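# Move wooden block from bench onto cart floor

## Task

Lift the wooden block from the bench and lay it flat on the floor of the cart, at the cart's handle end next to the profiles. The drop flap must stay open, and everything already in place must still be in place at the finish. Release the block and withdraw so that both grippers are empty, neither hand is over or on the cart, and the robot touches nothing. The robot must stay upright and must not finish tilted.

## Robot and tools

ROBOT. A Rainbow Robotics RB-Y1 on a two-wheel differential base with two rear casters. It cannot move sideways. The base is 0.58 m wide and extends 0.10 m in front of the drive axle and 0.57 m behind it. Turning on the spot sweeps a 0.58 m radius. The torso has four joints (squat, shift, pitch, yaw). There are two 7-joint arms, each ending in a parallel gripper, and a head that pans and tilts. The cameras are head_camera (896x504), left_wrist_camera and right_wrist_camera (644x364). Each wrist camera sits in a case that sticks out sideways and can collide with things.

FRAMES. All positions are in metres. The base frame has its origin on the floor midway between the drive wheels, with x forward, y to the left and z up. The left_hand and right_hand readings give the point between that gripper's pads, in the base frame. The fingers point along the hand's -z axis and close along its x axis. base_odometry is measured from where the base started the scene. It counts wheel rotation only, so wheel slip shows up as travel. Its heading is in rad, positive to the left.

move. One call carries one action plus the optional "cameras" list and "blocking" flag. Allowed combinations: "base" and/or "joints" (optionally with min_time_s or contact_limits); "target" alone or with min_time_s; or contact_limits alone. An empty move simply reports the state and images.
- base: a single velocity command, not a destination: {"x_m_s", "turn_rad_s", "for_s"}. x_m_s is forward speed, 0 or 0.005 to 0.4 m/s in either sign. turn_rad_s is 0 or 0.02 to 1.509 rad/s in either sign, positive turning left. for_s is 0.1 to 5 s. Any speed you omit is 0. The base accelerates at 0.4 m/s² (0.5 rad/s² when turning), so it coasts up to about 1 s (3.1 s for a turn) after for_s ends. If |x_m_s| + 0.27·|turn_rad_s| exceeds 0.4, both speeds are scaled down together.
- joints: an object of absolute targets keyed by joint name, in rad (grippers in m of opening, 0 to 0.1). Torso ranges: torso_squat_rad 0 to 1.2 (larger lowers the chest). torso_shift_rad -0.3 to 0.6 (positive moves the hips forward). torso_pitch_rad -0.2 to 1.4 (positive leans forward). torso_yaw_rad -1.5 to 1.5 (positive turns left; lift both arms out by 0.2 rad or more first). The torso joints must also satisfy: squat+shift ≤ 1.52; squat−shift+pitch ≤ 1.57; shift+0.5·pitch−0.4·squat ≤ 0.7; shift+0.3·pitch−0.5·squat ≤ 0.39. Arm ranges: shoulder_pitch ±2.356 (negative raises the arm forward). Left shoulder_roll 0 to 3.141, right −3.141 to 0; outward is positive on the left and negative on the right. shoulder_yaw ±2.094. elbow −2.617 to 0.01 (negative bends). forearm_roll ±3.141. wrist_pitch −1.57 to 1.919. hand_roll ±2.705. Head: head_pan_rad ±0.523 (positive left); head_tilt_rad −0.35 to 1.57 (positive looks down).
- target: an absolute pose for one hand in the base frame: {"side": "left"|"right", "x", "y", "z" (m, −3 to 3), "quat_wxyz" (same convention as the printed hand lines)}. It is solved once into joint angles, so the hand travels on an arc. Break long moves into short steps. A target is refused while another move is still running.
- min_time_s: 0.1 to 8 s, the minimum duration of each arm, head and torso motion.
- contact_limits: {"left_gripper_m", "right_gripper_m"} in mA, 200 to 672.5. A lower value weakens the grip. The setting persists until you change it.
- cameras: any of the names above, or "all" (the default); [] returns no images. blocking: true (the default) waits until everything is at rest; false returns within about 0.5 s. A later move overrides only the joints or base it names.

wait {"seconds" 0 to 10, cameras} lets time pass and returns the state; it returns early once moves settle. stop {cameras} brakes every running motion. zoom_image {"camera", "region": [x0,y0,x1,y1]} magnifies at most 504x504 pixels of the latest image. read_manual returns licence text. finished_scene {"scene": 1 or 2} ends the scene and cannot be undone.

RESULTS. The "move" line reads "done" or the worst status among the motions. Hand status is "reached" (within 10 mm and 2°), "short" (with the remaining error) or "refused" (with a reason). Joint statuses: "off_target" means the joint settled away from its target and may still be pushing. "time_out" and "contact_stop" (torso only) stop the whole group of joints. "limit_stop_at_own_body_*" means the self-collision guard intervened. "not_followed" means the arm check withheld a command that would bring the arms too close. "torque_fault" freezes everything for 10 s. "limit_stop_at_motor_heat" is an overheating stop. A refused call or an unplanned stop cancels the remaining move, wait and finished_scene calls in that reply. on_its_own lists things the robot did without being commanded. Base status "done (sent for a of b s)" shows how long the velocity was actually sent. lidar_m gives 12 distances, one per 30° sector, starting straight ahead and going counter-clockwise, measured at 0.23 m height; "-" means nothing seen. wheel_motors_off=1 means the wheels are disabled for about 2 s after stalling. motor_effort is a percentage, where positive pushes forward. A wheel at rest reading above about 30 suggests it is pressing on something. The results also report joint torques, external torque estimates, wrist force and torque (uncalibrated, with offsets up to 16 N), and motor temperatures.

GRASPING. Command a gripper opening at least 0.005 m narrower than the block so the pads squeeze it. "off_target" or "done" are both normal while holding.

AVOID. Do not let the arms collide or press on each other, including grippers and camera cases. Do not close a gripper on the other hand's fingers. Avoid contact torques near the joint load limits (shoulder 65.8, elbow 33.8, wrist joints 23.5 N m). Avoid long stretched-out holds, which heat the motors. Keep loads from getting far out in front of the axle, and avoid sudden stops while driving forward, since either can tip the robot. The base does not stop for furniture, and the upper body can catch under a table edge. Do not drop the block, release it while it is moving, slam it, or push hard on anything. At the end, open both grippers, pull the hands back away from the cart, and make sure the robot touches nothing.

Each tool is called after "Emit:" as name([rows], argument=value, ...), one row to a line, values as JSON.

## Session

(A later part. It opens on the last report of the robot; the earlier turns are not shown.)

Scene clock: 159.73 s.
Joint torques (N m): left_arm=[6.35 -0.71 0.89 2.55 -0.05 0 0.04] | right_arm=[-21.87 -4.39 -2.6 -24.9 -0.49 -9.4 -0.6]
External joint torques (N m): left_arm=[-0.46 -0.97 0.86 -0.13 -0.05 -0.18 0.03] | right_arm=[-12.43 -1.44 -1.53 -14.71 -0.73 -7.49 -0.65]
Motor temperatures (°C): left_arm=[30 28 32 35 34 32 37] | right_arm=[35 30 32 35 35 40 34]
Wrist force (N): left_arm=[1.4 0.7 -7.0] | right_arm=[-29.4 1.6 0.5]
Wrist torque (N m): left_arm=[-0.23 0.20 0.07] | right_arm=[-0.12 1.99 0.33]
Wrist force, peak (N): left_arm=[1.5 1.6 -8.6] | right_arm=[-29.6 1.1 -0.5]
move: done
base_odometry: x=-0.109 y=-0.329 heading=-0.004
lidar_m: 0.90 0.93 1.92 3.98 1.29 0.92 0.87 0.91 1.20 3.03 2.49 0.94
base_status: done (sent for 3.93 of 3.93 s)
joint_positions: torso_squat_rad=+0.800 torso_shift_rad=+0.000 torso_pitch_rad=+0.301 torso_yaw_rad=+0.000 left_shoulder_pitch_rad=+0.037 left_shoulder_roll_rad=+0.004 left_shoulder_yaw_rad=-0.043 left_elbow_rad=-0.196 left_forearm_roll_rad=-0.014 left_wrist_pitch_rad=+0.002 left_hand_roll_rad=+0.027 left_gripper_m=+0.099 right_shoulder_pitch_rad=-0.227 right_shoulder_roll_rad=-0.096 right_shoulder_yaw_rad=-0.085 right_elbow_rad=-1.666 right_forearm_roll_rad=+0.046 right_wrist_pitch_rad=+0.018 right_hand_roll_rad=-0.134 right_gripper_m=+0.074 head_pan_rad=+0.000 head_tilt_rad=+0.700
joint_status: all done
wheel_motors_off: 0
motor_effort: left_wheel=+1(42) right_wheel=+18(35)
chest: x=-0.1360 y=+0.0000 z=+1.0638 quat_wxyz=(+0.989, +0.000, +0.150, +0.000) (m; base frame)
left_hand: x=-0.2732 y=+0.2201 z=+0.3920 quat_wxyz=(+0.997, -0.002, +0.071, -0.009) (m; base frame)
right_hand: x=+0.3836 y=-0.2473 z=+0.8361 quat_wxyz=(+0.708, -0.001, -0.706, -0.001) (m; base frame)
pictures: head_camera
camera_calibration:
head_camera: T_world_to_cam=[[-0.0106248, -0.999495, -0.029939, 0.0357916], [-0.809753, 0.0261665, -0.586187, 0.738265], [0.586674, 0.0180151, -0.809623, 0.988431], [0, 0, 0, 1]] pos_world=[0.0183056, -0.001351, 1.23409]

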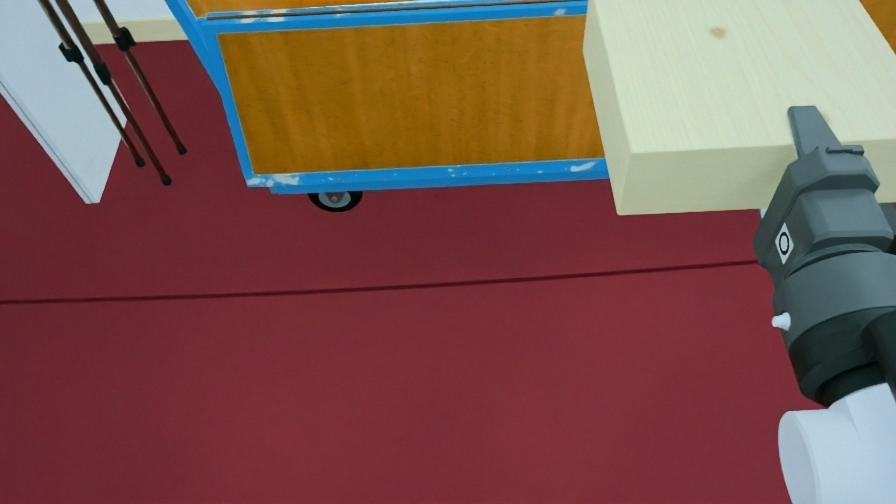

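Emit:
move(target={"side":"right","x":0.33,"y":-0.2,"z":0.85,"quat_wxyz":[0.6533,0.2706,-0.6533,0.2706]}, min_time_s=3, cameras=[])

Emit:
move(target={"side":"right","x":0.28,"y":-0.1,"z":0.85,"quat_wxyz":[0.5,0.5,-0.5,0.5]}, min_time_s=3)

Scene clock: 166.13 s.
Joint torques (N m): left_arm=[6.36 -0.58 0.65 2.65 -0.14 0 0.02] | right_arm=[-22.67 -13.82 -16.06 -13.15 -3.47 -7.72 -0.46]
External joint torques (N m): left_arm=[-0.45 -0.85 0.62 -0.03 -0.13 -0.18 0.01] | right_arm=[-12.2 -1.18 -7.41 -8.02 -3.03 -6.17 -0.51]
Motor temperatures (°C): left_arm=[30 28 32 35 34 32 37] | right_arm=[35 30 32 35 35 40 34]
Wrist force (N): left_arm=[1.9 1.1 -7.7] | right_arm=[-28.7 0.8 -0.2]
Wrist torque (N m): left_arm=[-0.23 0.24 0.11] | right_arm=[-0.15 2.04 0.28]
Wrist force, peak (N): left_arm=[1.8 1.3 -8.6] | right_arm=[-30.1 -0.1 0.1]
move: done
base_odometry: x=-0.109 y=-0.329 heading=-0.004
lidar_m: 0.90 0.93 1.94 3.97 1.29 0.90 0.87 0.91 1.20 3.02 2.49 0.95
base_status: not commanded
joint_positions: torso_squat_rad=+0.800 torso_shift_rad=+0.000 torso_pitch_rad=+0.301 torso_yaw_rad=+0.000 left_shoulder_pitch_rad=+0.037 left_shoulder_roll_rad=+0.004 left_shoulder_yaw_rad=-0.043 left_elbow_rad=-0.196 left_forearm_roll_rad=-0.014 left_wrist_pitch_rad=+0.002 left_hand_roll_rad=+0.027 left_gripper_m=+0.099 right_shoulder_pitch_rad=-0.388 right_shoulder_roll_rad=-1.003 right_shoulder_yaw_rad=+0.588 right_elbow_rad=-1.527 right_forearm_roll_rad=-0.231 right_wrist_pitch_rad=-0.554 right_hand_roll_rad=-0.630 right_gripper_m=+0.074 head_pan_rad=+0.000 head_tilt_rad=+0.700
joint_status: all done
wheel_motors_off: 0
motor_effort: left_wheel=+1(2) right_wheel=+17(21)
chest: x=-0.1360 y=+0.0000 z=+1.0638 quat_wxyz=(+0.989, +0.000, +0.150, +0.000) (m; base frame)
left_hand: x=-0.2732 y=+0.2201 z=+0.3920 quat_wxyz=(+0.997, -0.002, +0.071, -0.009) (m; base frame)
right_hand: x=+0.3290 y=-0.2009 z=+0.8472 quat_wxyz=(+0.656, +0.269, -0.651, +0.270) (m; base frame)
right_hand_status: reached (checked arc, planned for 3.0 s): 3 mm and 0.4 deg off.
pictures: none
No camera images: "cameras" was empty.

Scene clock: 169.47 s.
Joint torques (N m): left_arm=[6.62 -0.64 0.83 2.73 -0.04 -0.09 -0.05] | right_arm=[-27.53 -8.08 -13.79 -7.52 -7.85 -5.31 -0.75]
External joint torques (N m): left_arm=[-0.18 -0.9 0.8 0.06 -0.04 -0.26 -0.05] | right_arm=[-10.86 2.99 -6.14 -4.97 -6.34 -4.26 -0.8]
Motor temperatures (°C): left_arm=[30 28 32 35 34 32 37] | right_arm=[35 30 32 35 36 40 34]
Wrist force (N): left_arm=[1.8 1.8 -7.7] | right_arm=[-28.5 0.4 0.1]
Wrist torque (N m): left_arm=[-0.33 0.23 0.07] | right_arm=[-0.14 2.08 0.31]
Wrist force, peak (N): left_arm=[2.1 1.7 -8.4] | right_arm=[-29.5 1.5 1.3]
move: done
base_odometry: x=-0.109 y=-0.329 heading=-0.004
lidar_m: 0.90 0.93 1.92 3.98 1.28 0.92 0.86 0.91 1.22 3.02 2.48 0.95
base_status: not commanded
joint_positions: torso_squat_rad=+0.800 torso_shift_rad=+0.000 torso_pitch_rad=+0.301 torso_yaw_rad=+0.000 left_shoulder_pitch_rad=+0.037 left_shoulder_roll_rad=+0.004 left_shoulder_yaw_rad=-0.043 left_elbow_rad=-0.196 left_forearm_roll_rad=-0.014 left_wrist_pitch_rad=+0.002 left_hand_roll_rad=+0.027 left_gripper_m=+0.099 right_shoulder_pitch_rad=-0.946 right_shoulder_roll_rad=-0.873 right_shoulder_yaw_rad=+1.050 right_elbow_rad=-0.993 right_forearm_roll_rad=+0.123 right_wrist_pitch_rad=-1.271 right_hand_roll_rad=-0.995 right_gripper_m=+0.074 head_pan_rad=+0.000 head_tilt_rad=+0.700
joint_status: all done
wheel_motors_off: 0
motor_effort: left_wheel=+1(2) right_wheel=+19(20)
chest: x=-0.1361 y=+0.0000 z=+1.0638 quat_wxyz=(+0.989, +0.000, +0.150, +0.000) (m; base frame)
left_hand: x=-0.2731 y=+0.2200 z=+0.3920 quat_wxyz=(+0.997, -0.002, +0.071, -0.009) (m; base frame)
right_hand: x=+0.2787 y=-0.1009 z=+0.8483 quat_wxyz=(+0.506, +0.496, -0.499, +0.499) (m; base frame)
right_hand_status: reached (checked arc, planned for 3.0 s): 2 mm and 0.8 deg off.
pictures: head_camera, left_wrist_camera, right_wrist_camera
camera_calibration:
head_camera: T_world_to_cam=[[-0.0105928, -0.9995, -0.0298001, 0.0356184], [-0.80967, 0.0260617, -0.586306, 0.738329], [0.58679, 0.0179176, -0.809541, 0.988386], [0, 0, 0, 1]] pos_world=[0.0182056, -0.00135107, 1.23409]
left_wrist_camera: T_world_to_cam=[[0.988578, 0.00954737, -0.15041, 0.326323], [0.0777376, -0.887289, 0.454614, 0.0673197], [-0.129116, -0.461114, -0.877897, 0.482865], [0, 0, 0, 1]] pos_world=[-0.265483, 0.279273, 0.442384]
right_wrist_camera: T_world_to_cam=[[0.0261654, 0.01542, -0.999539, 0.840883], [-0.866208, -0.49876, -0.0303695, 0.243875], [-0.498998, 0.866603, 0.000306725, 0.298453], [0, 0, 0, 1]] pos_world=[0.338171, -0.149971, 0.84781]

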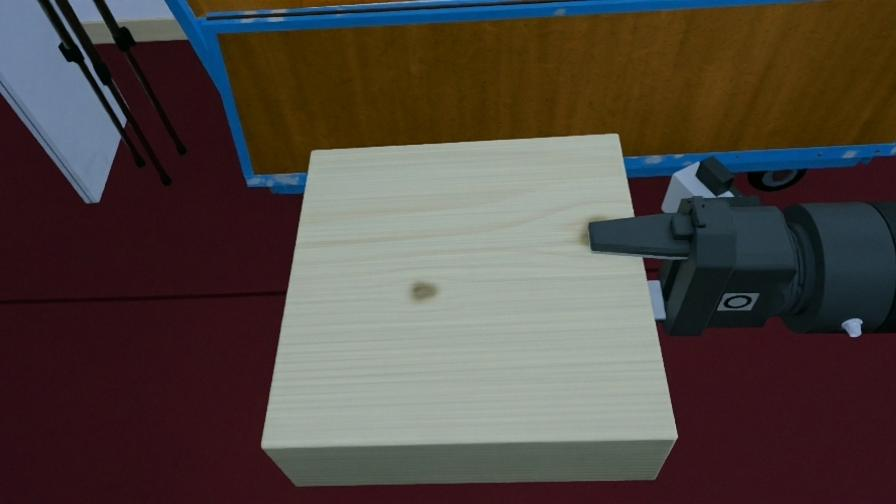

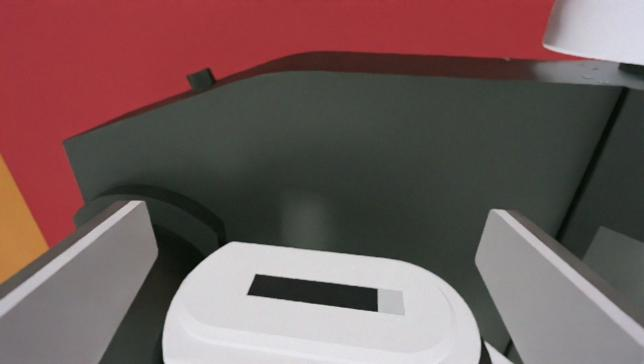

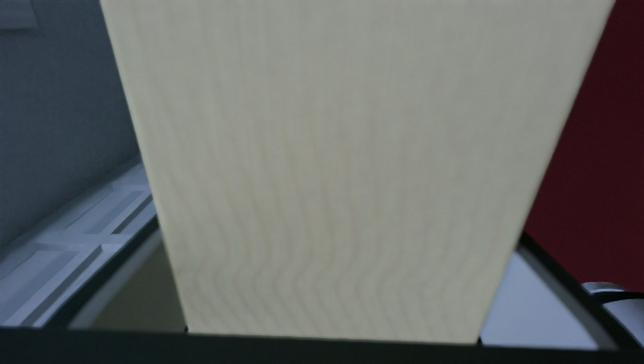

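Emit:
move(joints={"torso_squat_rad":0.7,"torso_shift_rad":0.3,"torso_pitch_rad":0.8,"right_hand_roll_rad":-0.495,"left_shoulder_roll_rad":0.25,"head_tilt_rad":0.35}, min_time_s=4, cameras=["head_camera"])

Emit:
move(target={"side":"right","x":0.42,"y":0.0,"z":0.82,"quat_wxyz":[0.5,0.5,-0.5,0.5]}, min_time_s=3.5, cameras=["head_camera"])

Scene clock: 190.43 s.
Joint torques (N m): left_arm=[18.34 4.65 1.35 7.54 0.01 1.02 0.01] | right_arm=[-13.93 -6.88 -9.35 -10.87 -4.75 -8.33 -0.21]
External joint torques (N m): left_arm=[-1.54 -0.44 0.89 0.07 0.01 -0.12 -0.03] | right_arm=[-6.76 2.99 -5.14 -7.69 -3.93 -6.64 -0.26]
Motor temperatures (°C): left_arm=[31 28 31 35 34 32 37] | right_arm=[35 30 32 33 37 39 34]
Wrist force (N): left_arm=[4.4 0.9 -6.1] | right_arm=[-28.6 0.5 -0.1]
Wrist torque (N m): left_arm=[-0.28 0.33 0.00] | right_arm=[-0.14 2.06 0.31]
Wrist force, peak (N): left_arm=[3.1 1.2 -8.4] | right_arm=[-29.4 0.1 0.1]
move: done
base_odometry: x=-0.109 y=-0.329 heading=-0.004
lidar_m: 0.90 0.94 1.92 3.97 1.28 0.91 0.86 0.91 1.21 3.01 2.49 0.96
base_status: not commanded
joint_positions: torso_squat_rad=+0.700 torso_shift_rad=+0.300 torso_pitch_rad=+0.801 torso_yaw_rad=+0.000 left_shoulder_pitch_rad=+0.037 left_shoulder_roll_rad=+0.250 left_shoulder_yaw_rad=-0.043 left_elbow_rad=-0.196 left_forearm_roll_rad=-0.014 left_wrist_pitch_rad=+0.002 left_hand_roll_rad=+0.027 left_gripper_m=+0.099 right_shoulder_pitch_rad=-0.947 right_shoulder_roll_rad=-0.873 right_shoulder_yaw_rad=+1.050 right_elbow_rad=-0.992 right_forearm_roll_rad=+0.123 right_wrist_pitch_rad=-1.270 right_hand_roll_rad=-0.495 right_gripper_m=+0.074 head_pan_rad=+0.000 head_tilt_rad=+0.350
joint_status: all done
wheel_motors_off: 0
motor_effort: left_wheel=-3(3) right_wheel=+18(21)
chest: x=+0.1525 y=+0.0000 z=+1.0074 quat_wxyz=(+0.921, +0.000, +0.390, +0.000) (m; base frame)
left_hand: x=-0.2746 y=+0.4049 z=+0.5004 quat_wxyz=(+0.941, +0.103, +0.316, -0.068) (m; base frame)
right_hand: x=+0.4140 y=-0.1009 z=+0.6195 quat_wxyz=(+0.505, +0.496, -0.497, +0.502) (m; base frame)
pictures: head_camera
camera_calibration:
head_camera: T_world_to_cam=[[-0.0149208, -0.9995, -0.0278867, 0.0351942], [-0.888093, 0.026062, -0.458925, 0.847144], [0.459422, 0.0179185, -0.888037, 0.806395], [0, 0, 0, 1]] pos_world=[0.382392, -0.00135107, 1.10587]

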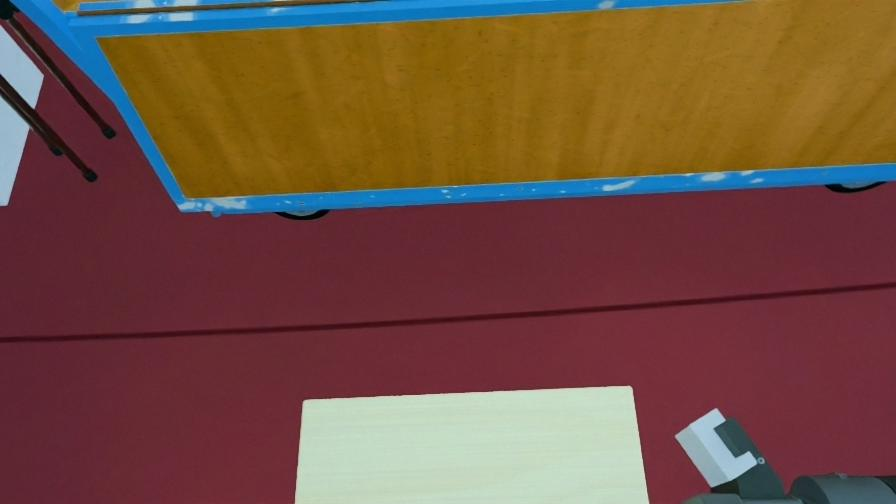

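Scene clock: 194.27 s.
Joint torques (N m): left_arm=[18.42 4.46 1.39 7.6 -0.07 1.04 -0.03] | right_arm=[-15.7 -4.59 -13.64 -17.37 -3.72 -7.03 -0.68]
External joint torques (N m): left_arm=[-1.46 -0.63 0.93 0.13 -0.08 -0.1 -0.06] | right_arm=[-7.35 4.37 -6.59 -10.82 -3.22 -5.62 -0.73]
Motor temperatures (°C): left_arm=[31 28 31 35 34 32 37] | right_arm=[35 30 32 33 37 39 34]
Wrist force (N): left_arm=[5.4 0.0 -6.6] | right_arm=[-28.2 0.6 -0.2]
Wrist torque (N m): left_arm=[-0.15 0.46 0.04] | right_arm=[-0.28 2.04 0.29]
Wrist force, peak (N): left_arm=[5.2 0.5 -7.1] | right_arm=[-29.9 3.1 -0.5]
move: done
base_odometry: x=-0.109 y=-0.329 heading=-0.004
lidar_m: 0.90 0.93 1.92 3.98 1.30 0.91 0.85 0.91 1.21 3.03 2.48 0.94
base_status: not commanded
joint_positions: torso_squat_rad=+0.700 torso_shift_rad=+0.300 torso_pitch_rad=+0.801 torso_yaw_rad=+0.000 left_shoulder_pitch_rad=+0.037 left_shoulder_roll_rad=+0.250 left_shoulder_yaw_rad=-0.043 left_elbow_rad=-0.196 left_forearm_roll_rad=-0.014 left_wrist_pitch_rad=+0.002 left_hand_roll_rad=+0.027 left_gripper_m=+0.099 right_shoulder_pitch_rad=-0.993 right_shoulder_roll_rad=-1.254 right_shoulder_yaw_rad=+0.949 right_elbow_rad=-2.085 right_forearm_roll_rad=+0.042 right_wrist_pitch_rad=-0.507 right_hand_roll_rad=-0.749 right_gripper_m=+0.074 head_pan_rad=+0.000 head_tilt_rad=+0.350
joint_status: all done
wheel_motors_off: 0
motor_effort: left_wheel=-3(4) right_wheel=+16(18)
chest: x=+0.1525 y=+0.0000 z=+1.0074 quat_wxyz=(+0.921, +0.000, +0.390, +0.000) (m; base frame)
left_hand: x=-0.2747 y=+0.4049 z=+0.5004 quat_wxyz=(+0.941, +0.103, +0.316, -0.068) (m; base frame)
right_hand: x=+0.4202 y=-0.0010 z=+0.8178 quat_wxyz=(+0.502, +0.499, -0.499, +0.500) (m; base frame)
right_hand_status: reached (checked arc, planned for 3.5 s): 2 mm and 0.3 deg off.
pictures: head_camera
camera_calibration:
head_camera: T_world_to_cam=[[-0.0149653, -0.999502, -0.0277973, 0.0352125], [-0.888092, 0.0260605, -0.458927, 0.847144], [0.459423, 0.0178186, -0.888039, 0.806395], [0, 0, 0, 1]] pos_world=[0.382392, -0.00125082, 1.10587]

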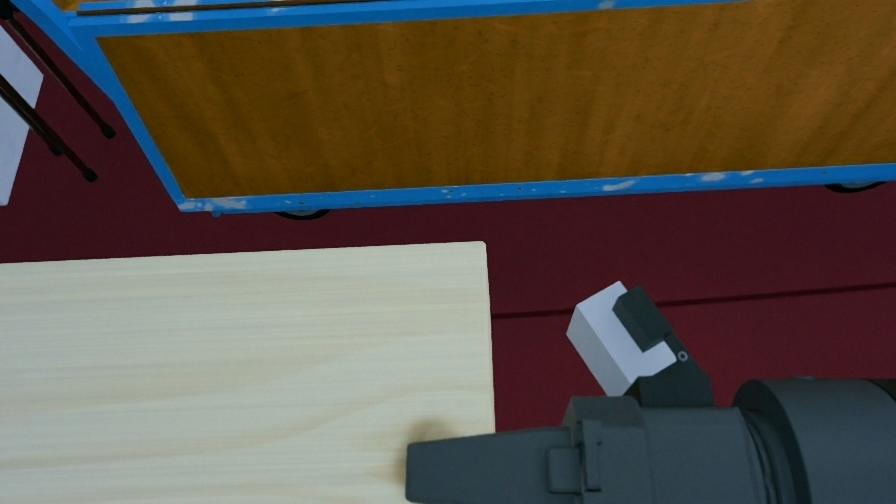

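Emit:
move(base={"x_m_s":0.15,"for_s":4.1}, cameras=["head_camera","right_wrist_camera","left_wrist_camera"])

Scene clock: 200.17 s.
Joint torques (N m): left_arm=[18.67 4.02 1.3 7.41 -0.06 0.88 0.11] | right_arm=[-14.66 -4.48 -13.06 -16.68 -3.54 -7.02 -0.69]
External joint torques (N m): left_arm=[-1.2 -1.06 0.84 -0.07 -0.06 -0.26 0.08] | right_arm=[-6.31 4.48 -6.01 -10.13 -3.04 -5.59 -0.74]
Motor temperatures (°C): left_arm=[31 28 31 36 34 32 37] | right_arm=[35 30 32 33 37 39 34]
Wrist force (N): left_arm=[5.0 -0.1 -6.4] | right_arm=[-28.4 1.0 0.2]
Wrist torque (N m): left_arm=[-0.20 0.42 0.05] | right_arm=[-0.21 2.10 0.31]
Wrist force, peak (N): left_arm=[5.2 -0.2 -7.2] | right_arm=[-30.1 -0.9 0.8]
move: done
base_odometry: x=+0.506 y=-0.331 heading=-0.004
lidar_m: 0.28 0.29 0.40 1.67 2.20 1.55 1.48 1.54 2.05 4.94 0.44 0.31
base_status: done (sent for 4.1 of 4.1 s)
joint_positions: torso_squat_rad=+0.700 torso_shift_rad=+0.300 torso_pitch_rad=+0.801 torso_yaw_rad=+0.000 left_shoulder_pitch_rad=+0.037 left_shoulder_roll_rad=+0.250 left_shoulder_yaw_rad=-0.043 left_elbow_rad=-0.196 left_forearm_roll_rad=-0.014 left_wrist_pitch_rad=+0.002 left_hand_roll_rad=+0.027 left_gripper_m=+0.099 right_shoulder_pitch_rad=-0.993 right_shoulder_roll_rad=-1.254 right_shoulder_yaw_rad=+0.949 right_elbow_rad=-2.085 right_forearm_roll_rad=+0.042 right_wrist_pitch_rad=-0.507 right_hand_roll_rad=-0.749 right_gripper_m=+0.074 head_pan_rad=+0.000 head_tilt_rad=+0.350
joint_status: not commanded
wheel_motors_off: 0
motor_effort: left_wheel=-1(25) right_wheel=-1(43)
chest: x=+0.1526 y=+0.0001 z=+1.0073 quat_wxyz=(+0.921, +0.000, +0.390, +0.000) (m; base frame)
left_hand: x=-0.2746 y=+0.4049 z=+0.5004 quat_wxyz=(+0.941, +0.103, +0.316, -0.068) (m; base frame)
right_hand: x=+0.4203 y=-0.0009 z=+0.8178 quat_wxyz=(+0.502, +0.499, -0.499, +0.500) (m; base frame)
pictures: head_camera, left_wrist_camera, right_wrist_camera
camera_calibration:
head_camera: T_world_to_cam=[[-0.0149715, -0.999502, -0.0277939, 0.0352114], [-0.888194, 0.0260605, -0.458729, 0.847096], [0.459224, 0.0178185, -0.888142, 0.806404], [0, 0, 0, 1]] pos_world=[0.382592, -0.00125082, 1.10577]
left_wrist_camera: T_world_to_cam=[[0.791178, -0.0351253, -0.610577, 0.536431], [0.116732, -0.971322, 0.207139, 0.350706], [-0.600342, -0.235158, -0.764388, 0.385342], [0, 0, 0, 1]] pos_world=[-0.234014, 0.450107, 0.549438]
right_wrist_camera: T_world_to_cam=[[0.0273336, 0.02222, -0.999379, 0.804609], [-0.862521, -0.504823, -0.0348146, 0.417573], [-0.505283, 0.862937, 0.00536654, 0.280976], [0, 0, 0, 1]] pos_world=[0.480145, -0.0495421, 0.817139]

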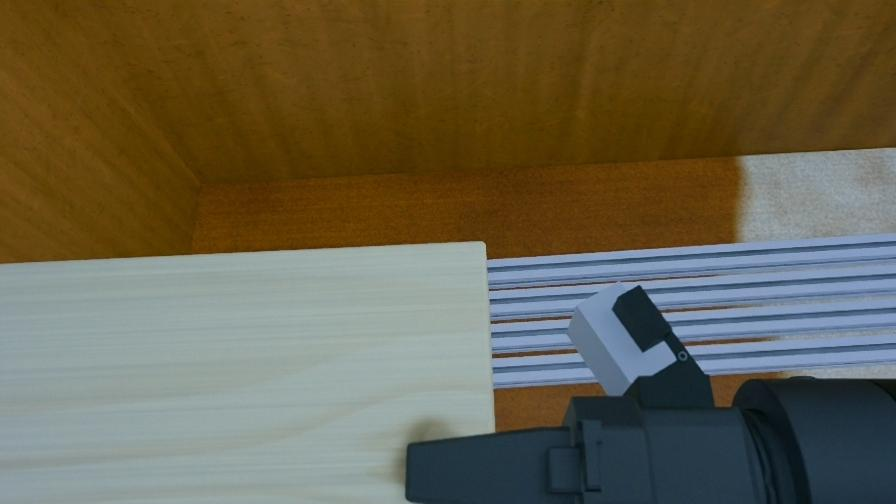

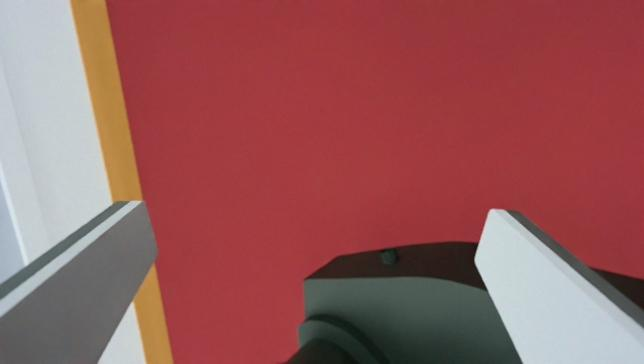

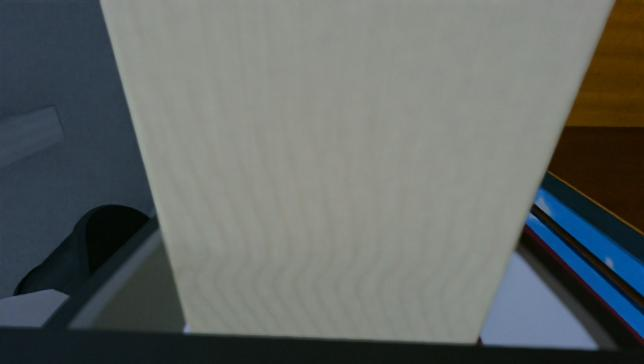

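Emit:
move(base={"x_m_s":0.1,"for_s":0.6}, cameras=[])

Emit:
move(target={"side":"right","x":0.44,"y":0.085,"z":0.76,"quat_wxyz":[0.5,0.5,-0.5,0.5]}, min_time_s=3.5)

Scene clock: 212.83 s.
Joint torques (N m): left_arm=[18.7 4.12 1.35 7.47 -0.03 0.98 -0.04] | right_arm=[-14.88 -4.24 -13.2 -16.61 -3.49 -7.14 -0.69]
External joint torques (N m): left_arm=[-1.18 -0.96 0.89 0 -0.03 -0.16 -0.07] | right_arm=[-6.54 4.72 -6.15 -10.06 -2.99 -5.72 -0.74]
Motor temperatures (°C): left_arm=[31 28 31 36 34 32 37] | right_arm=[35 30 32 33 36 39 34]
Wrist force (N): left_arm=[5.3 1.1 -6.8] | right_arm=[-28.6 0.4 0.2]
Wrist torque (N m): left_arm=[-0.33 0.50 0.04] | right_arm=[-0.18 2.12 0.31]
Wrist force, peak (N): left_arm=[5.7 0.6 -7.0] | right_arm=[-30.3 -1.3 0.9]
move: done
base_odometry: x=+0.566 y=-0.332 heading=-0.004
lidar_m: 0.22 0.24 0.33 1.66 2.29 1.62 1.53 1.62 2.14 4.65 0.35 0.24
base_status: done (sent for 0.6 of 0.6 s)
joint_positions: torso_squat_rad=+0.700 torso_shift_rad=+0.300 torso_pitch_rad=+0.801 torso_yaw_rad=+0.000 left_shoulder_pitch_rad=+0.037 left_shoulder_roll_rad=+0.250 left_shoulder_yaw_rad=-0.043 left_elbow_rad=-0.196 left_forearm_roll_rad=-0.014 left_wrist_pitch_rad=+0.002 left_hand_roll_rad=+0.027 left_gripper_m=+0.099 right_shoulder_pitch_rad=-0.993 right_shoulder_roll_rad=-1.254 right_shoulder_yaw_rad=+0.949 right_elbow_rad=-2.085 right_forearm_roll_rad=+0.042 right_wrist_pitch_rad=-0.507 right_hand_roll_rad=-0.749 right_gripper_m=+0.074 head_pan_rad=+0.000 head_tilt_rad=+0.350
joint_status: not commanded
wheel_motors_off: 0
motor_effort: left_wheel=-1(24) right_wheel=+1(24)
chest: x=+0.1526 y=+0.0001 z=+1.0073 quat_wxyz=(+0.921, +0.000, +0.390, +0.000) (m; base frame)
left_hand: x=-0.2746 y=+0.4049 z=+0.5004 quat_wxyz=(+0.941, +0.103, +0.316, -0.068) (m; base frame)
right_hand: x=+0.4203 y=-0.0009 z=+0.8179 quat_wxyz=(+0.502, +0.499, -0.499, +0.500) (m; base frame)
pictures: none
No camera images: "cameras" was empty.

Scene clock: 216.67 s.
Joint torques (N m): left_arm=[18.77 4.16 1.11 7.5 -0.01 1 -0.01] | right_arm=[-20.22 4.2 -11.74 -17.77 -3.11 -6.78 -0.7]
External joint torques (N m): left_arm=[-1.1 -0.93 0.65 0.02 -0.01 -0.14 -0.05] | right_arm=[-9.09 8.94 -4.81 -10.5 -2.66 -5.4 -0.75]
Motor temperatures (°C): left_arm=[31 28 31 36 34 32 37] | right_arm=[35 30 32 33 36 39 34]
Wrist force (N): left_arm=[4.5 0.2 -6.5] | right_arm=[-28.5 0.8 -0.1]
Wrist torque (N m): left_arm=[-0.23 0.38 0.06] | right_arm=[-0.14 2.03 0.32]
Wrist force, peak (N): left_arm=[5.1 -0.4 -7.5] | right_arm=[-29.2 1.1 0.6]
move: done
base_odometry: x=+0.566 y=-0.332 heading=-0.004
lidar_m: 0.22 0.23 0.32 1.67 2.29 1.62 1.53 1.61 2.14 4.65 0.35 0.24
base_status: not commanded
joint_positions: torso_squat_rad=+0.700 torso_shift_rad=+0.300 torso_pitch_rad=+0.801 torso_yaw_rad=+0.000 left_shoulder_pitch_rad=+0.037 left_shoulder_roll_rad=+0.250 left_shoulder_yaw_rad=-0.043 left_elbow_rad=-0.196 left_forearm_roll_rad=-0.014 left_wrist_pitch_rad=+0.002 left_hand_roll_rad=+0.027 left_gripper_m=+0.099 right_shoulder_pitch_rad=-1.156 right_shoulder_roll_rad=-0.892 right_shoulder_yaw_rad=+1.085 right_elbow_rad=-1.758 right_forearm_roll_rad=+0.152 right_wrist_pitch_rad=-0.459 right_hand_roll_rad=-0.772 right_gripper_m=+0.074 head_pan_rad=+0.000 head_tilt_rad=+0.350
joint_status: all done
wheel_motors_off: 0
motor_effort: left_wheel=-1(2) right_wheel=+0(3)
chest: x=+0.1526 y=+0.0001 z=+1.0074 quat_wxyz=(+0.921, +0.000, +0.390, +0.000) (m; base frame)
left_hand: x=-0.2746 y=+0.4049 z=+0.5004 quat_wxyz=(+0.941, +0.103, +0.316, -0.068) (m; base frame)
right_hand: x=+0.4401 y=+0.0835 z=+0.7577 quat_wxyz=(+0.503, +0.498, -0.499, +0.501) (m; base frame)
right_hand_status: reached (checked arc, planned for 3.5 s): 3 mm and 0.5 deg off.
pictures: head_camera, left_wrist_camera, right_wrist_camera
camera_calibration:
head_camera: T_world_to_cam=[[-0.014928, -0.999506, -0.0276616, 0.0350469], [-0.888153, 0.0259627, -0.458815, 0.847086], [0.459306, 0.0177186, -0.888101, 0.806374], [0, 0, 0, 1]] pos_world=[0.382492, -0.00125086, 1.10577]
left_wrist_camera: T_world_to_cam=[[0.791188, -0.0352021, -0.61056, 0.536462], [0.11667, -0.97132, 0.207187, 0.35076], [-0.600342, -0.235158, -0.764389, 0.385366], [0, 0, 0, 1]] pos_world=[-0.234014, 0.450207, 0.549438]
right_wrist_camera: T_world_to_cam=[[0.0274379, 0.018429, -0.999454, 0.742354], [-0.863165, -0.503843, -0.0329868, 0.473934], [-0.504175, 0.863599, 0.00208286, 0.22043], [0, 0, 0, 1]] pos_world=[0.499851, 0.0347443, 0.757123]

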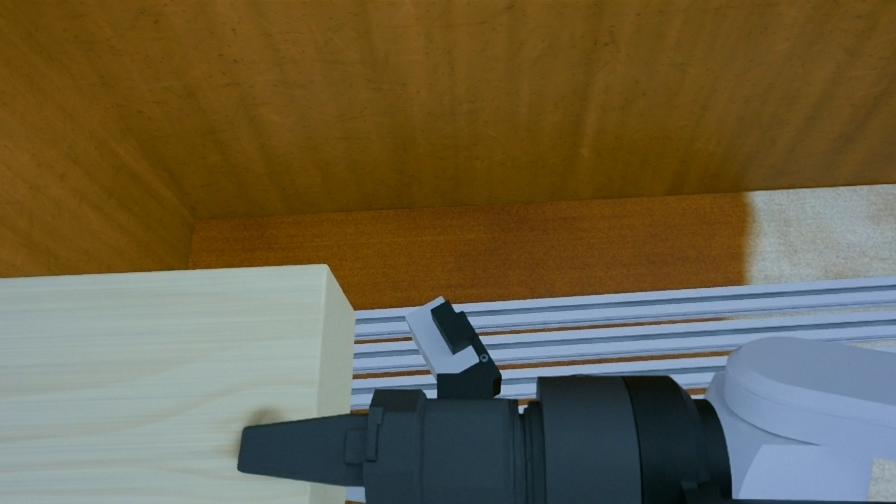

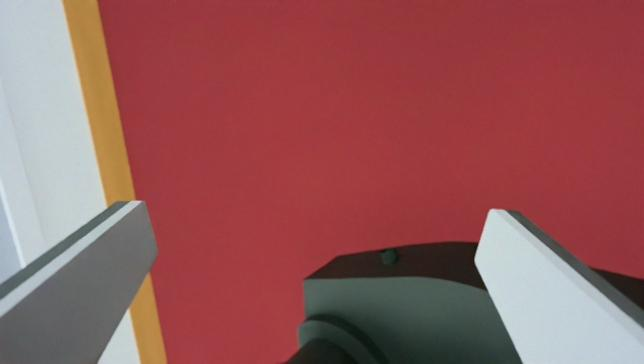

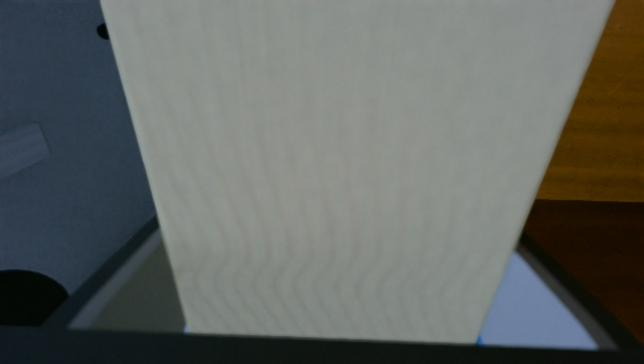

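Emit:
move(target={"side":"right","x":0.46,"y":0.105,"z":0.745,"quat_wxyz":[0.5,0.5,-0.5,0.5]}, min_time_s=2, cameras=[])

Emit:
move(joints={"torso_squat_rad":0.825,"torso_shift_rad":0.35,"torso_pitch_rad":0.9,"right_hand_roll_rad":-0.68,"head_pan_rad":-0.1}, min_time_s=3, cameras=["head_camera","right_wrist_camera"])

Scene clock: 224.80 s.
Joint torques (N m): left_arm=[18.82 4.4 0.95 7.45 -0.07 0.87 -0.06] | right_arm=[-21.71 5.3 -11.9 -17.27 -3.38 -6.93 -0.68]
External joint torques (N m): left_arm=[-1.05 -0.69 0.49 -0.03 -0.07 -0.27 -0.1] | right_arm=[-9.22 9.11 -4.85 -10.21 -2.86 -5.57 -0.73]
Motor temperatures (°C): left_arm=[31 28 31 36 34 32 37] | right_arm=[35 30 32 34 36 39 34]
Wrist force (N): left_arm=[4.5 -0.2 -6.7] | right_arm=[-28.8 1.2 -0.2]
Wrist torque (N m): left_arm=[-0.15 0.39 0.07] | right_arm=[-0.19 2.02 0.30]
Wrist force, peak (N): left_arm=[5.3 -0.3 -7.2] | right_arm=[-29.4 1.0 0.3]
move: done
base_odometry: x=+0.566 y=-0.332 heading=-0.004
lidar_m: 0.22 0.23 0.32 1.66 2.29 1.62 1.53 1.60 2.12 4.66 0.35 0.24
base_status: not commanded
joint_positions: torso_squat_rad=+0.700 torso_shift_rad=+0.300 torso_pitch_rad=+0.801 torso_yaw_rad=+0.000 left_shoulder_pitch_rad=+0.037 left_shoulder_roll_rad=+0.250 left_shoulder_yaw_rad=-0.043 left_elbow_rad=-0.196 left_forearm_roll_rad=-0.014 left_wrist_pitch_rad=+0.002 left_hand_roll_rad=+0.027 left_gripper_m=+0.099 right_shoulder_pitch_rad=-1.219 right_shoulder_roll_rad=-0.795 right_shoulder_yaw_rad=+1.100 right_elbow_rad=-1.599 right_forearm_roll_rad=+0.159 right_wrist_pitch_rad=-0.509 right_hand_roll_rad=-0.786 right_gripper_m=+0.074 head_pan_rad=+0.000 head_tilt_rad=+0.350
joint_status: all done
wheel_motors_off: 0
motor_effort: left_wheel=+0(1) right_wheel=-2(2)
chest: x=+0.1526 y=+0.0001 z=+1.0074 quat_wxyz=(+0.921, +0.000, +0.390, +0.000) (m; base frame)
left_hand: x=-0.2746 y=+0.4049 z=+0.5004 quat_wxyz=(+0.941, +0.103, +0.316, -0.068) (m; base frame)
right_hand: x=+0.4602 y=+0.1035 z=+0.7424 quat_wxyz=(+0.503, +0.498, -0.499, +0.501) (m; base frame)
right_hand_status: reached (checked arc, planned for 2.0 s): 3 mm and 0.4 deg off.
pictures: none
No camera images: "cameras" was empty.

Scene clock: 228.10 s.
Joint torques (N m): left_arm=[20.57 3.66 1.15 8.07 -0.05 1.09 0.07] | right_arm=[-19.41 5.75 -11.31 -18.51 -3.39 -7.22 -0.12]
External joint torques (N m): left_arm=[-1.31 -0.89 0.73 -0.15 -0.05 -0.2 0.04] | right_arm=[-8.57 8.98 -5.21 -11 -2.94 -5.73 -0.17]
Motor temperatures (°C): left_arm=[31 28 31 36 34 32 37] | right_arm=[35 30 32 34 36 39 34]
Wrist force (N): left_arm=[5.5 0.1 -5.7] | right_arm=[-28.4 0.7 -0.2]
Wrist torque (N m): left_arm=[-0.18 0.46 0.09] | right_arm=[-0.12 2.05 0.30]
Wrist force, peak (N): left_arm=[5.4 0.1 -7.0] | right_arm=[-29.4 1.2 0.4]
move: done
base_odometry: x=+0.566 y=-0.332 heading=-0.004
lidar_m: 0.22 0.23 0.32 1.67 2.29 1.61 1.54 1.61 2.13 4.67 0.35 0.24
base_status: not commanded
joint_positions: torso_squat_rad=+0.825 torso_shift_rad=+0.350 torso_pitch_rad=+0.901 torso_yaw_rad=+0.000 left_shoulder_pitch_rad=+0.037 left_shoulder_roll_rad=+0.250 left_shoulder_yaw_rad=-0.043 left_elbow_rad=-0.196 left_forearm_roll_rad=-0.014 left_wrist_pitch_rad=+0.002 left_hand_roll_rad=+0.027 left_gripper_m=+0.099 right_shoulder_pitch_rad=-1.219 right_shoulder_roll_rad=-0.795 right_shoulder_yaw_rad=+1.100 right_elbow_rad=-1.599 right_forearm_roll_rad=+0.159 right_wrist_pitch_rad=-0.509 right_hand_roll_rad=-0.680 right_gripper_m=+0.074 head_pan_rad=-0.100 head_tilt_rad=+0.350
joint_status: all done
wheel_motors_off: 0
motor_effort: left_wheel=-1(1) right_wheel=+1(2)
chest: x=+0.1775 y=+0.0001 z=+0.9189 quat_wxyz=(+0.900, +0.000, +0.435, +0.000) (m; base frame)
left_hand: x=-0.2981 y=+0.4049 z=+0.4570 quat_wxyz=(+0.924, +0.099, +0.362, -0.073) (m; base frame)
right_hand: x=+0.4573 y=+0.1035 z=+0.6245 quat_wxyz=(+0.501, +0.496, -0.500, +0.502) (m; base frame)
pictures: head_camera, right_wrist_camera
camera_calibration:
head_camera: T_world_to_cam=[[-0.0795831, -0.995462, 0.0521645, -0.0266445], [-0.926987, 0.0546628, -0.371089, 0.754942], [0.366554, -0.0778883, -0.927131, 0.768701], [0, 0, 0, 1]] pos_world=[0.41593, -0.00791805, 0.994227]
right_wrist_camera: T_world_to_cam=[[0.0338872, 0.0188275, -0.999248, 0.605304], [-0.862366, -0.504799, -0.0387564, 0.497871], [-0.505149, 0.863032, -0.000870026, 0.214455], [0, 0, 0, 1]] pos_world=[0.517167, 0.0548467, 0.624332]

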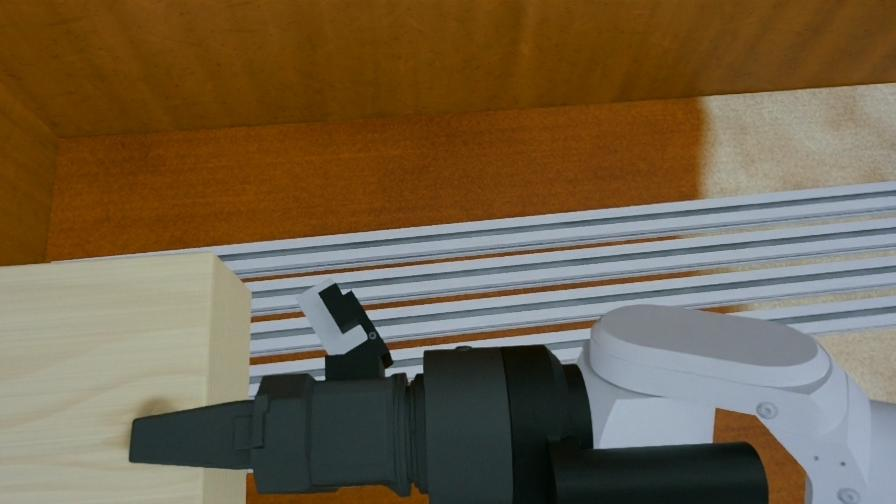

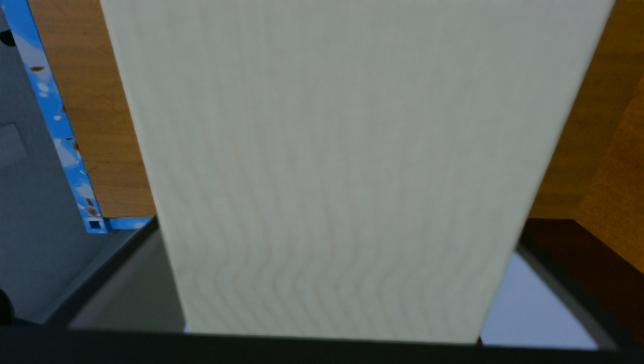

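Emit:
move(joints={"torso_squat_rad":0.95,"torso_shift_rad":0.4,"torso_pitch_rad":1.0,"right_hand_roll_rad":-0.58}, min_time_s=3, cameras=["head_camera","right_wrist_camera"])

Scene clock: 233.97 s.
Joint torques (N m): left_arm=[21.8 3.07 1.15 9 -0.08 1.35 0.11] | right_arm=[-17.12 5.94 -10.38 -19.41 -3.26 -7.85 -0.2]
External joint torques (N m): left_arm=[-1.87 -0.9 0.78 0.12 -0.08 -0.09 0.07] | right_arm=[-8.03 8.55 -5.28 -11.53 -2.9 -6.24 -0.25]
Motor temperatures (°C): left_arm=[31 28 31 36 34 32 37] | right_arm=[35 30 32 34 36 39 34]
Wrist force (N): left_arm=[5.9 0.2 -6.2] | right_arm=[-28.9 1.1 -0.3]
Wrist torque (N m): left_arm=[-0.19 0.45 0.00] | right_arm=[-0.14 2.00 0.33]
Wrist force, peak (N): left_arm=[5.2 -0.4 -7.6] | right_arm=[-29.4 1.2 -0.2]
move: done
base_odometry: x=+0.566 y=-0.332 heading=-0.004
lidar_m: 0.22 0.24 0.33 1.66 2.29 1.63 1.54 1.61 2.14 4.66 0.35 0.23
base_status: not commanded
joint_positions: torso_squat_rad=+0.950 torso_shift_rad=+0.400 torso_pitch_rad=+1.001 torso_yaw_rad=+0.000 left_shoulder_pitch_rad=+0.037 left_shoulder_roll_rad=+0.250 left_shoulder_yaw_rad=-0.043 left_elbow_rad=-0.196 left_forearm_roll_rad=-0.014 left_wrist_pitch_rad=+0.002 left_hand_roll_rad=+0.027 left_gripper_m=+0.099 right_shoulder_pitch_rad=-1.219 right_shoulder_roll_rad=-0.795 right_shoulder_yaw_rad=+1.100 right_elbow_rad=-1.599 right_forearm_roll_rad=+0.159 right_wrist_pitch_rad=-0.509 right_hand_roll_rad=-0.580 right_gripper_m=+0.074 head_pan_rad=-0.100 head_tilt_rad=+0.350
joint_status: all done
wheel_motors_off: 0
motor_effort: left_wheel=-1(1) right_wheel=+0(2)
chest: x=+0.1912 y=+0.0001 z=+0.8225 quat_wxyz=(+0.877, +0.000, +0.480, +0.000) (m; base frame)
left_hand: x=-0.3282 y=+0.4049 z=+0.4105 quat_wxyz=(+0.905, +0.096, +0.408, -0.078) (m; base frame)
right_hand: x=+0.4402 y=+0.1035 z=+0.5017 quat_wxyz=(+0.501, +0.496, -0.500, +0.503) (m; base frame)
pictures: head_camera, right_wrist_camera
camera_calibration:
head_camera: T_world_to_cam=[[-0.0739803, -0.995462, 0.0598443, -0.0280208], [-0.959387, 0.0546619, -0.276748, 0.660411], [0.272221, -0.0778878, -0.959077, 0.718662], [0, 0, 0, 1]] pos_world=[0.435882, -0.00801805, 0.873697]
right_wrist_camera: T_world_to_cam=[[0.0339881, 0.0184542, -0.999252, 0.483245], [-0.862024, -0.505392, -0.0386541, 0.478227], [-0.505727, 0.862692, -0.00126931, 0.206132], [0, 0, 0, 1]] pos_world=[0.500065, 0.0549461, 0.50163]

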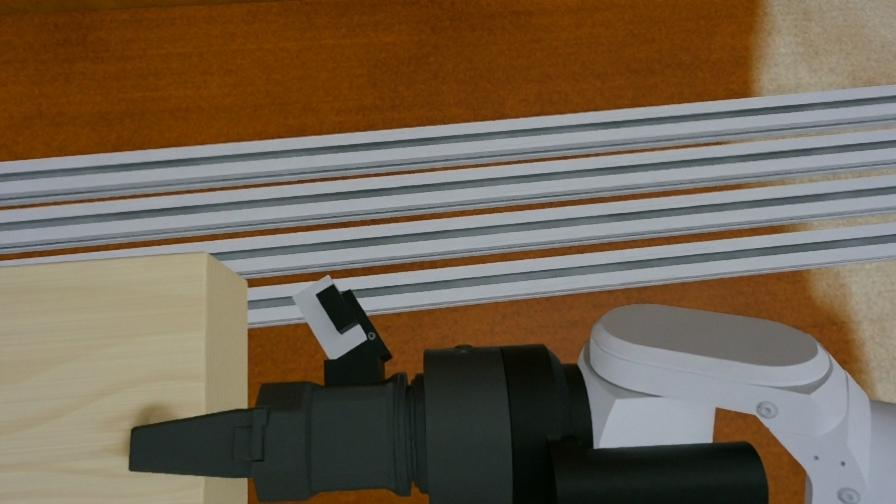

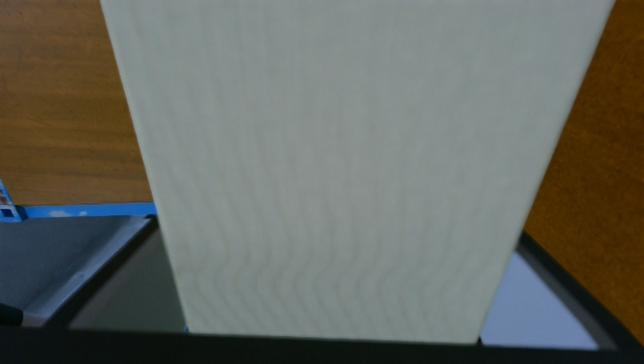

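Emit:
move(target={"side":"right","x":0.432,"y":0.11,"z":0.43,"quat_wxyz":[0.5384,0.4584,-0.4584,0.5384]}, min_time_s=3, cameras=["head_camera","right_wrist_camera"])

Scene clock: 241.50 s.
Joint torques (N m): left_arm=[22.02 3.14 1.07 8.98 -0.1 1.23 0.01] | right_arm=[-17.02 8.62 -7.23 -18.43 -2.28 -7.68 -0.06]
External joint torques (N m): left_arm=[-1.65 -0.82 0.71 0.11 -0.1 -0.21 -0.03] | right_arm=[-7.92 10.26 -2.68 -11.01 -1.96 -6.09 -0.11]
Motor temperatures (°C): left_arm=[31 28 31 36 34 32 37] | right_arm=[35 30 32 34 36 39 34]
Wrist force (N): left_arm=[5.5 0.6 -6.3] | right_arm=[-28.1 0.9 -4.5]
Wrist torque (N m): left_arm=[-0.20 0.41 0.05] | right_arm=[-0.24 1.98 0.32]
Wrist force, peak (N): left_arm=[6.2 0.5 -6.5] | right_arm=[-29.3 0.9 -0.4]
move: done
base_odometry: x=+0.566 y=-0.332 heading=-0.004
lidar_m: 0.22 0.24 0.31 1.66 2.27 1.63 1.53 1.60 2.13 4.66 0.35 0.24
base_status: not commanded
joint_positions: torso_squat_rad=+0.950 torso_shift_rad=+0.400 torso_pitch_rad=+1.001 torso_yaw_rad=+0.000 left_shoulder_pitch_rad=+0.037 left_shoulder_roll_rad=+0.250 left_shoulder_yaw_rad=-0.043 left_elbow_rad=-0.196 left_forearm_roll_rad=-0.014 left_wrist_pitch_rad=+0.002 left_hand_roll_rad=+0.027 left_gripper_m=+0.099 right_shoulder_pitch_rad=-1.244 right_shoulder_roll_rad=-0.708 right_shoulder_yaw_rad=+1.172 right_elbow_rad=-1.407 right_forearm_roll_rad=+0.206 right_wrist_pitch_rad=-0.463 right_hand_roll_rad=-0.578 right_gripper_m=+0.074 head_pan_rad=-0.100 head_tilt_rad=+0.350
joint_status: all done
wheel_motors_off: 0
motor_effort: left_wheel=+0(1) right_wheel=-1(3)
chest: x=+0.1912 y=+0.0001 z=+0.8225 quat_wxyz=(+0.877, +0.000, +0.480, +0.000) (m; base frame)
left_hand: x=-0.3282 y=+0.4049 z=+0.4105 quat_wxyz=(+0.905, +0.096, +0.408, -0.078) (m; base frame)
right_hand: x=+0.4316 y=+0.1076 z=+0.4281 quat_wxyz=(+0.541, +0.456, -0.456, +0.540) (m; base frame)
right_hand_status: reached (checked arc, planned for 3.0 s): 3 mm and 0.5 deg off.
pictures: head_camera, right_wrist_camera
camera_calibration:
head_camera: T_world_to_cam=[[-0.0739803, -0.995462, 0.0598443, -0.0280208], [-0.959387, 0.0546619, -0.276748, 0.660411], [0.272221, -0.0778878, -0.959077, 0.718662], [0, 0, 0, 1]] pos_world=[0.435882, -0.00801805, 0.873697]
right_wrist_camera: T_world_to_cam=[[0.0278255, -0.142469, -0.989408, 0.42568], [-0.862454, -0.503827, 0.0482933, 0.432915], [-0.505371, 0.851975, -0.136893, 0.257281], [0, 0, 0, 1]] pos_world=[0.491546, 0.0595637, 0.435484]

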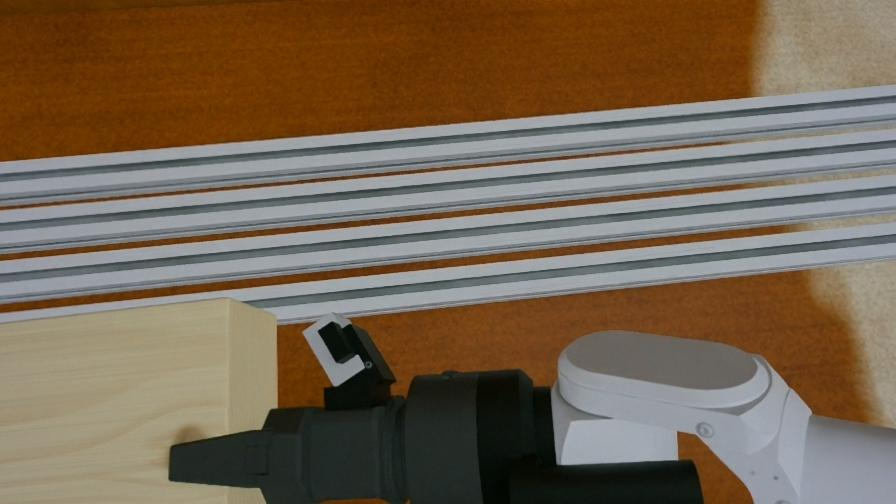

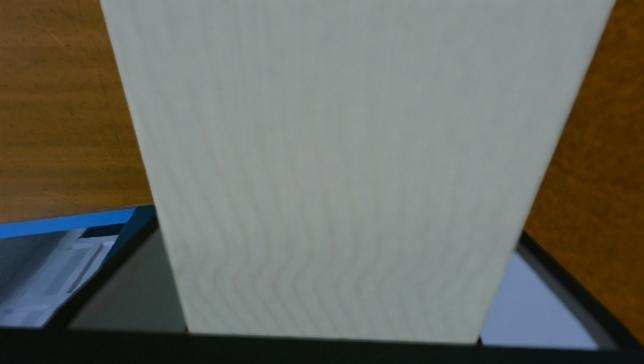

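Emit:
move(target={"side":"right","x":0.431,"y":0.112,"z":0.39,"quat_wxyz":[0.5384,0.4584,-0.4584,0.5384]}, min_time_s=2, cameras=["head_camera"])

Emit:
move(target={"side":"right","x":0.431,"y":0.112,"z":0.375,"quat_wxyz":[0.5384,0.4584,-0.4584,0.5384]}, min_time_s=1.5, cameras=["head_camera","right_wrist_camera"])

Scene clock: 246.07 s.
Joint torques (N m): left_arm=[22.02 3.16 1.33 8.83 -0.21 1.3 -0.02] | right_arm=[10.03 14.41 -8 -8.79 -2.44 -2.55 -1.25]
External joint torques (N m): left_arm=[-1.63 -0.8 0.96 -0.04 -0.2 -0.13 -0.06] | right_arm=[19.3 15.01 -4.17 -2.07 -2.04 -0.9 -1.3]
Motor temperatures (°C): left_arm=[31 28 31 36 34 32 37] | right_arm=[35 30 32 34 36 39 34]
Wrist force (N): left_arm=[5.5 0.5 -5.8] | right_arm=[-15.8 2.9 -3.5]
Wrist torque (N m): left_arm=[-0.22 0.43 0.02] | right_arm=[0.24 -0.77 1.35]
Wrist force, peak (N): left_arm=[6.8 0.0 -6.1] | right_arm=[-28.7 0.4 -4.9]
move: done
base_odometry: x=+0.566 y=-0.332 heading=-0.003
lidar_m: 0.22 0.22 0.31 1.67 2.27 1.62 1.54 1.60 2.15 4.62 0.34 0.24
base_status: not commanded
joint_positions: torso_squat_rad=+0.950 torso_shift_rad=+0.400 torso_pitch_rad=+1.000 torso_yaw_rad=+0.000 left_shoulder_pitch_rad=+0.037 left_shoulder_roll_rad=+0.250 left_shoulder_yaw_rad=-0.043 left_elbow_rad=-0.196 left_forearm_roll_rad=-0.014 left_wrist_pitch_rad=+0.002 left_hand_roll_rad=+0.027 left_gripper_m=+0.099 right_shoulder_pitch_rad=-1.248 right_shoulder_roll_rad=-0.585 right_shoulder_yaw_rad=+1.160 right_elbow_rad=-1.142 right_forearm_roll_rad=+0.202 right_wrist_pitch_rad=-0.611 right_hand_roll_rad=-0.513 right_gripper_m=+0.074 head_pan_rad=-0.100 head_tilt_rad=+0.350
joint_status: all done
wheel_motors_off: 0
motor_effort: left_wheel=-3(5) right_wheel=-36(40)
chest: x=+0.1909 y=+0.0004 z=+0.8229 quat_wxyz=(+0.878, +0.000, +0.479, +0.000) (m; base frame)
left_hand: x=-0.3283 y=+0.4046 z=+0.4100 quat_wxyz=(+0.905, +0.095, +0.407, -0.078) (m; base frame)
right_hand: x=+0.4330 y=+0.1111 z=+0.3910 quat_wxyz=(+0.539, +0.454, -0.458, +0.542) (m; base frame)
right_hand_status: reached (checked arc, planned for 2.0 s): 2 mm and 0.7 deg off.
pictures: head_camera
camera_calibration:
head_camera: T_world_to_cam=[[-0.0733579, -0.995484, 0.0602504, -0.0281095], [-0.959094, 0.0538557, -0.277917, 0.661143], [0.273417, -0.0781732, -0.958714, 0.718522], [0, 0, 0, 1]] pos_world=[0.43558, -0.00741973, 0.874293]

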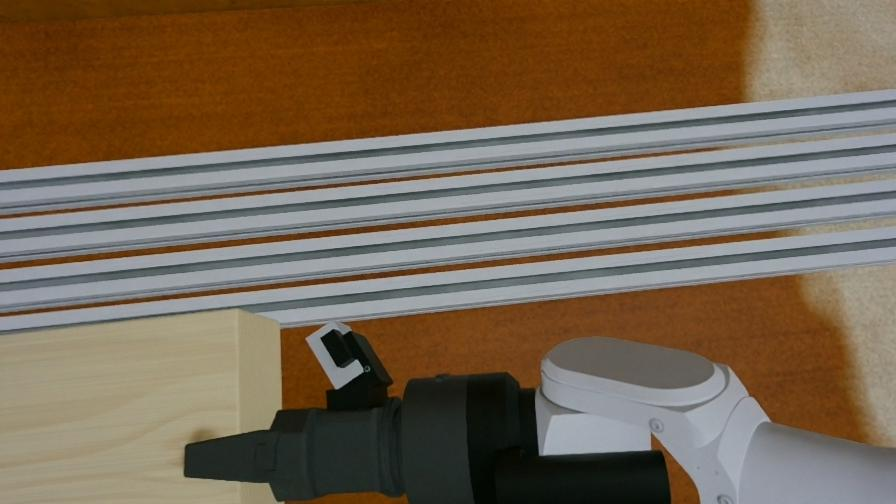

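Scene clock: 247.90 s.
Joint torques (N m): left_arm=[21.88 2.92 0.99 9.05 -0.06 1.39 -0.09] | right_arm=[11.64 12.97 -7.13 -4.4 -2.64 0.18 -1.85]
External joint torques (N m): left_arm=[-1.77 -1.05 0.63 0.18 -0.05 -0.04 -0.13] | right_arm=[21.01 13.06 -3.71 1.88 -2.19 1.86 -1.9]
Motor temperatures (°C): left_arm=[31 28 31 36 34 32 37] | right_arm=[35 30 32 34 36 39 34]
Wrist force (N): left_arm=[5.0 1.0 -5.6] | right_arm=[-9.2 4.1 0.8]
Wrist torque (N m): left_arm=[-0.25 0.35 0.04] | right_arm=[0.16 -2.24 1.95]
Wrist force, peak (N): left_arm=[6.4 -0.7 -6.2] | right_arm=[-22.8 2.9 -1.7]
move: done
base_odometry: x=+0.566 y=-0.332 heading=-0.003
lidar_m: 0.21 0.22 0.30 1.67 2.28 1.61 1.54 1.60 2.13 4.63 0.33 0.24
base_status: not commanded
joint_positions: torso_squat_rad=+0.950 torso_shift_rad=+0.400 torso_pitch_rad=+1.000 torso_yaw_rad=+0.000 left_shoulder_pitch_rad=+0.037 left_shoulder_roll_rad=+0.250 left_shoulder_yaw_rad=-0.043 left_elbow_rad=-0.196 left_forearm_roll_rad=-0.014 left_wrist_pitch_rad=+0.002 left_hand_roll_rad=+0.027 left_gripper_m=+0.099 right_shoulder_pitch_rad=-1.257 right_shoulder_roll_rad=-0.522 right_shoulder_yaw_rad=+1.153 right_elbow_rad=-0.999 right_forearm_roll_rad=+0.196 right_wrist_pitch_rad=-0.698 right_hand_roll_rad=-0.483 right_gripper_m=+0.075 head_pan_rad=-0.100 head_tilt_rad=+0.350
joint_status: all done
wheel_motors_off: 0
motor_effort: left_wheel=-3(4) right_wheel=-37(39)
chest: x=+0.1910 y=+0.0003 z=+0.8229 quat_wxyz=(+0.878, +0.000, +0.479, +0.000) (m; base frame)
left_hand: x=-0.3282 y=+0.4047 z=+0.4101 quat_wxyz=(+0.905, +0.095, +0.407, -0.078) (m; base frame)
right_hand: x=+0.4333 y=+0.1114 z=+0.3758 quat_wxyz=(+0.537, +0.456, -0.459, +0.541) (m; base frame)
right_hand_status: reached (checked arc, planned for 1.5 s): 2 mm and 0.4 deg off.
pictures: head_camera, right_wrist_camera
camera_calibration:
head_camera: T_world_to_cam=[[-0.0734283, -0.995486, 0.0601353, -0.0280777], [-0.959115, 0.0539628, -0.277824, 0.661077], [0.273324, -0.0780768, -0.958748, 0.718585], [0, 0, 0, 1]] pos_world=[0.43558, -0.00751966, 0.874293]
right_wrist_camera: T_world_to_cam=[[0.0356757, -0.135209, -0.990175, 0.370454], [-0.860841, -0.507433, 0.0382744, 0.442222], [-0.507623, 0.851017, -0.134496, 0.247811], [0, 0, 0, 1]] pos_world=[0.493261, 0.0635959, 0.383218]

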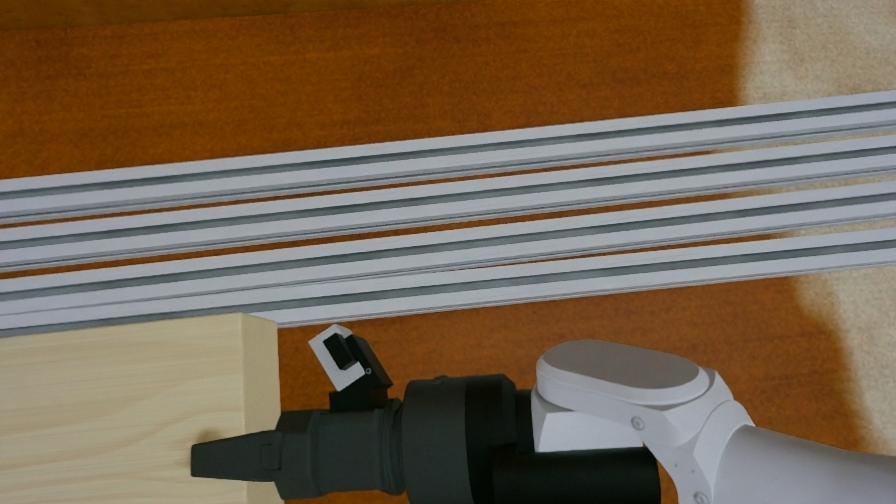

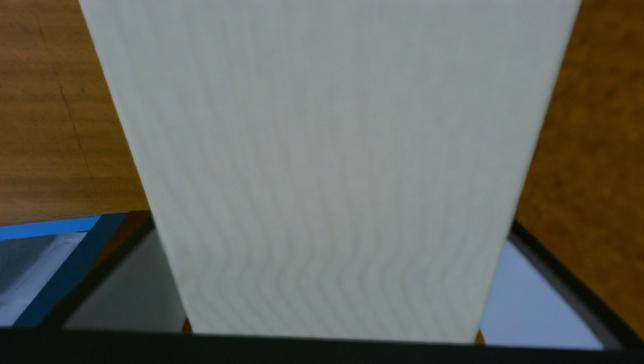

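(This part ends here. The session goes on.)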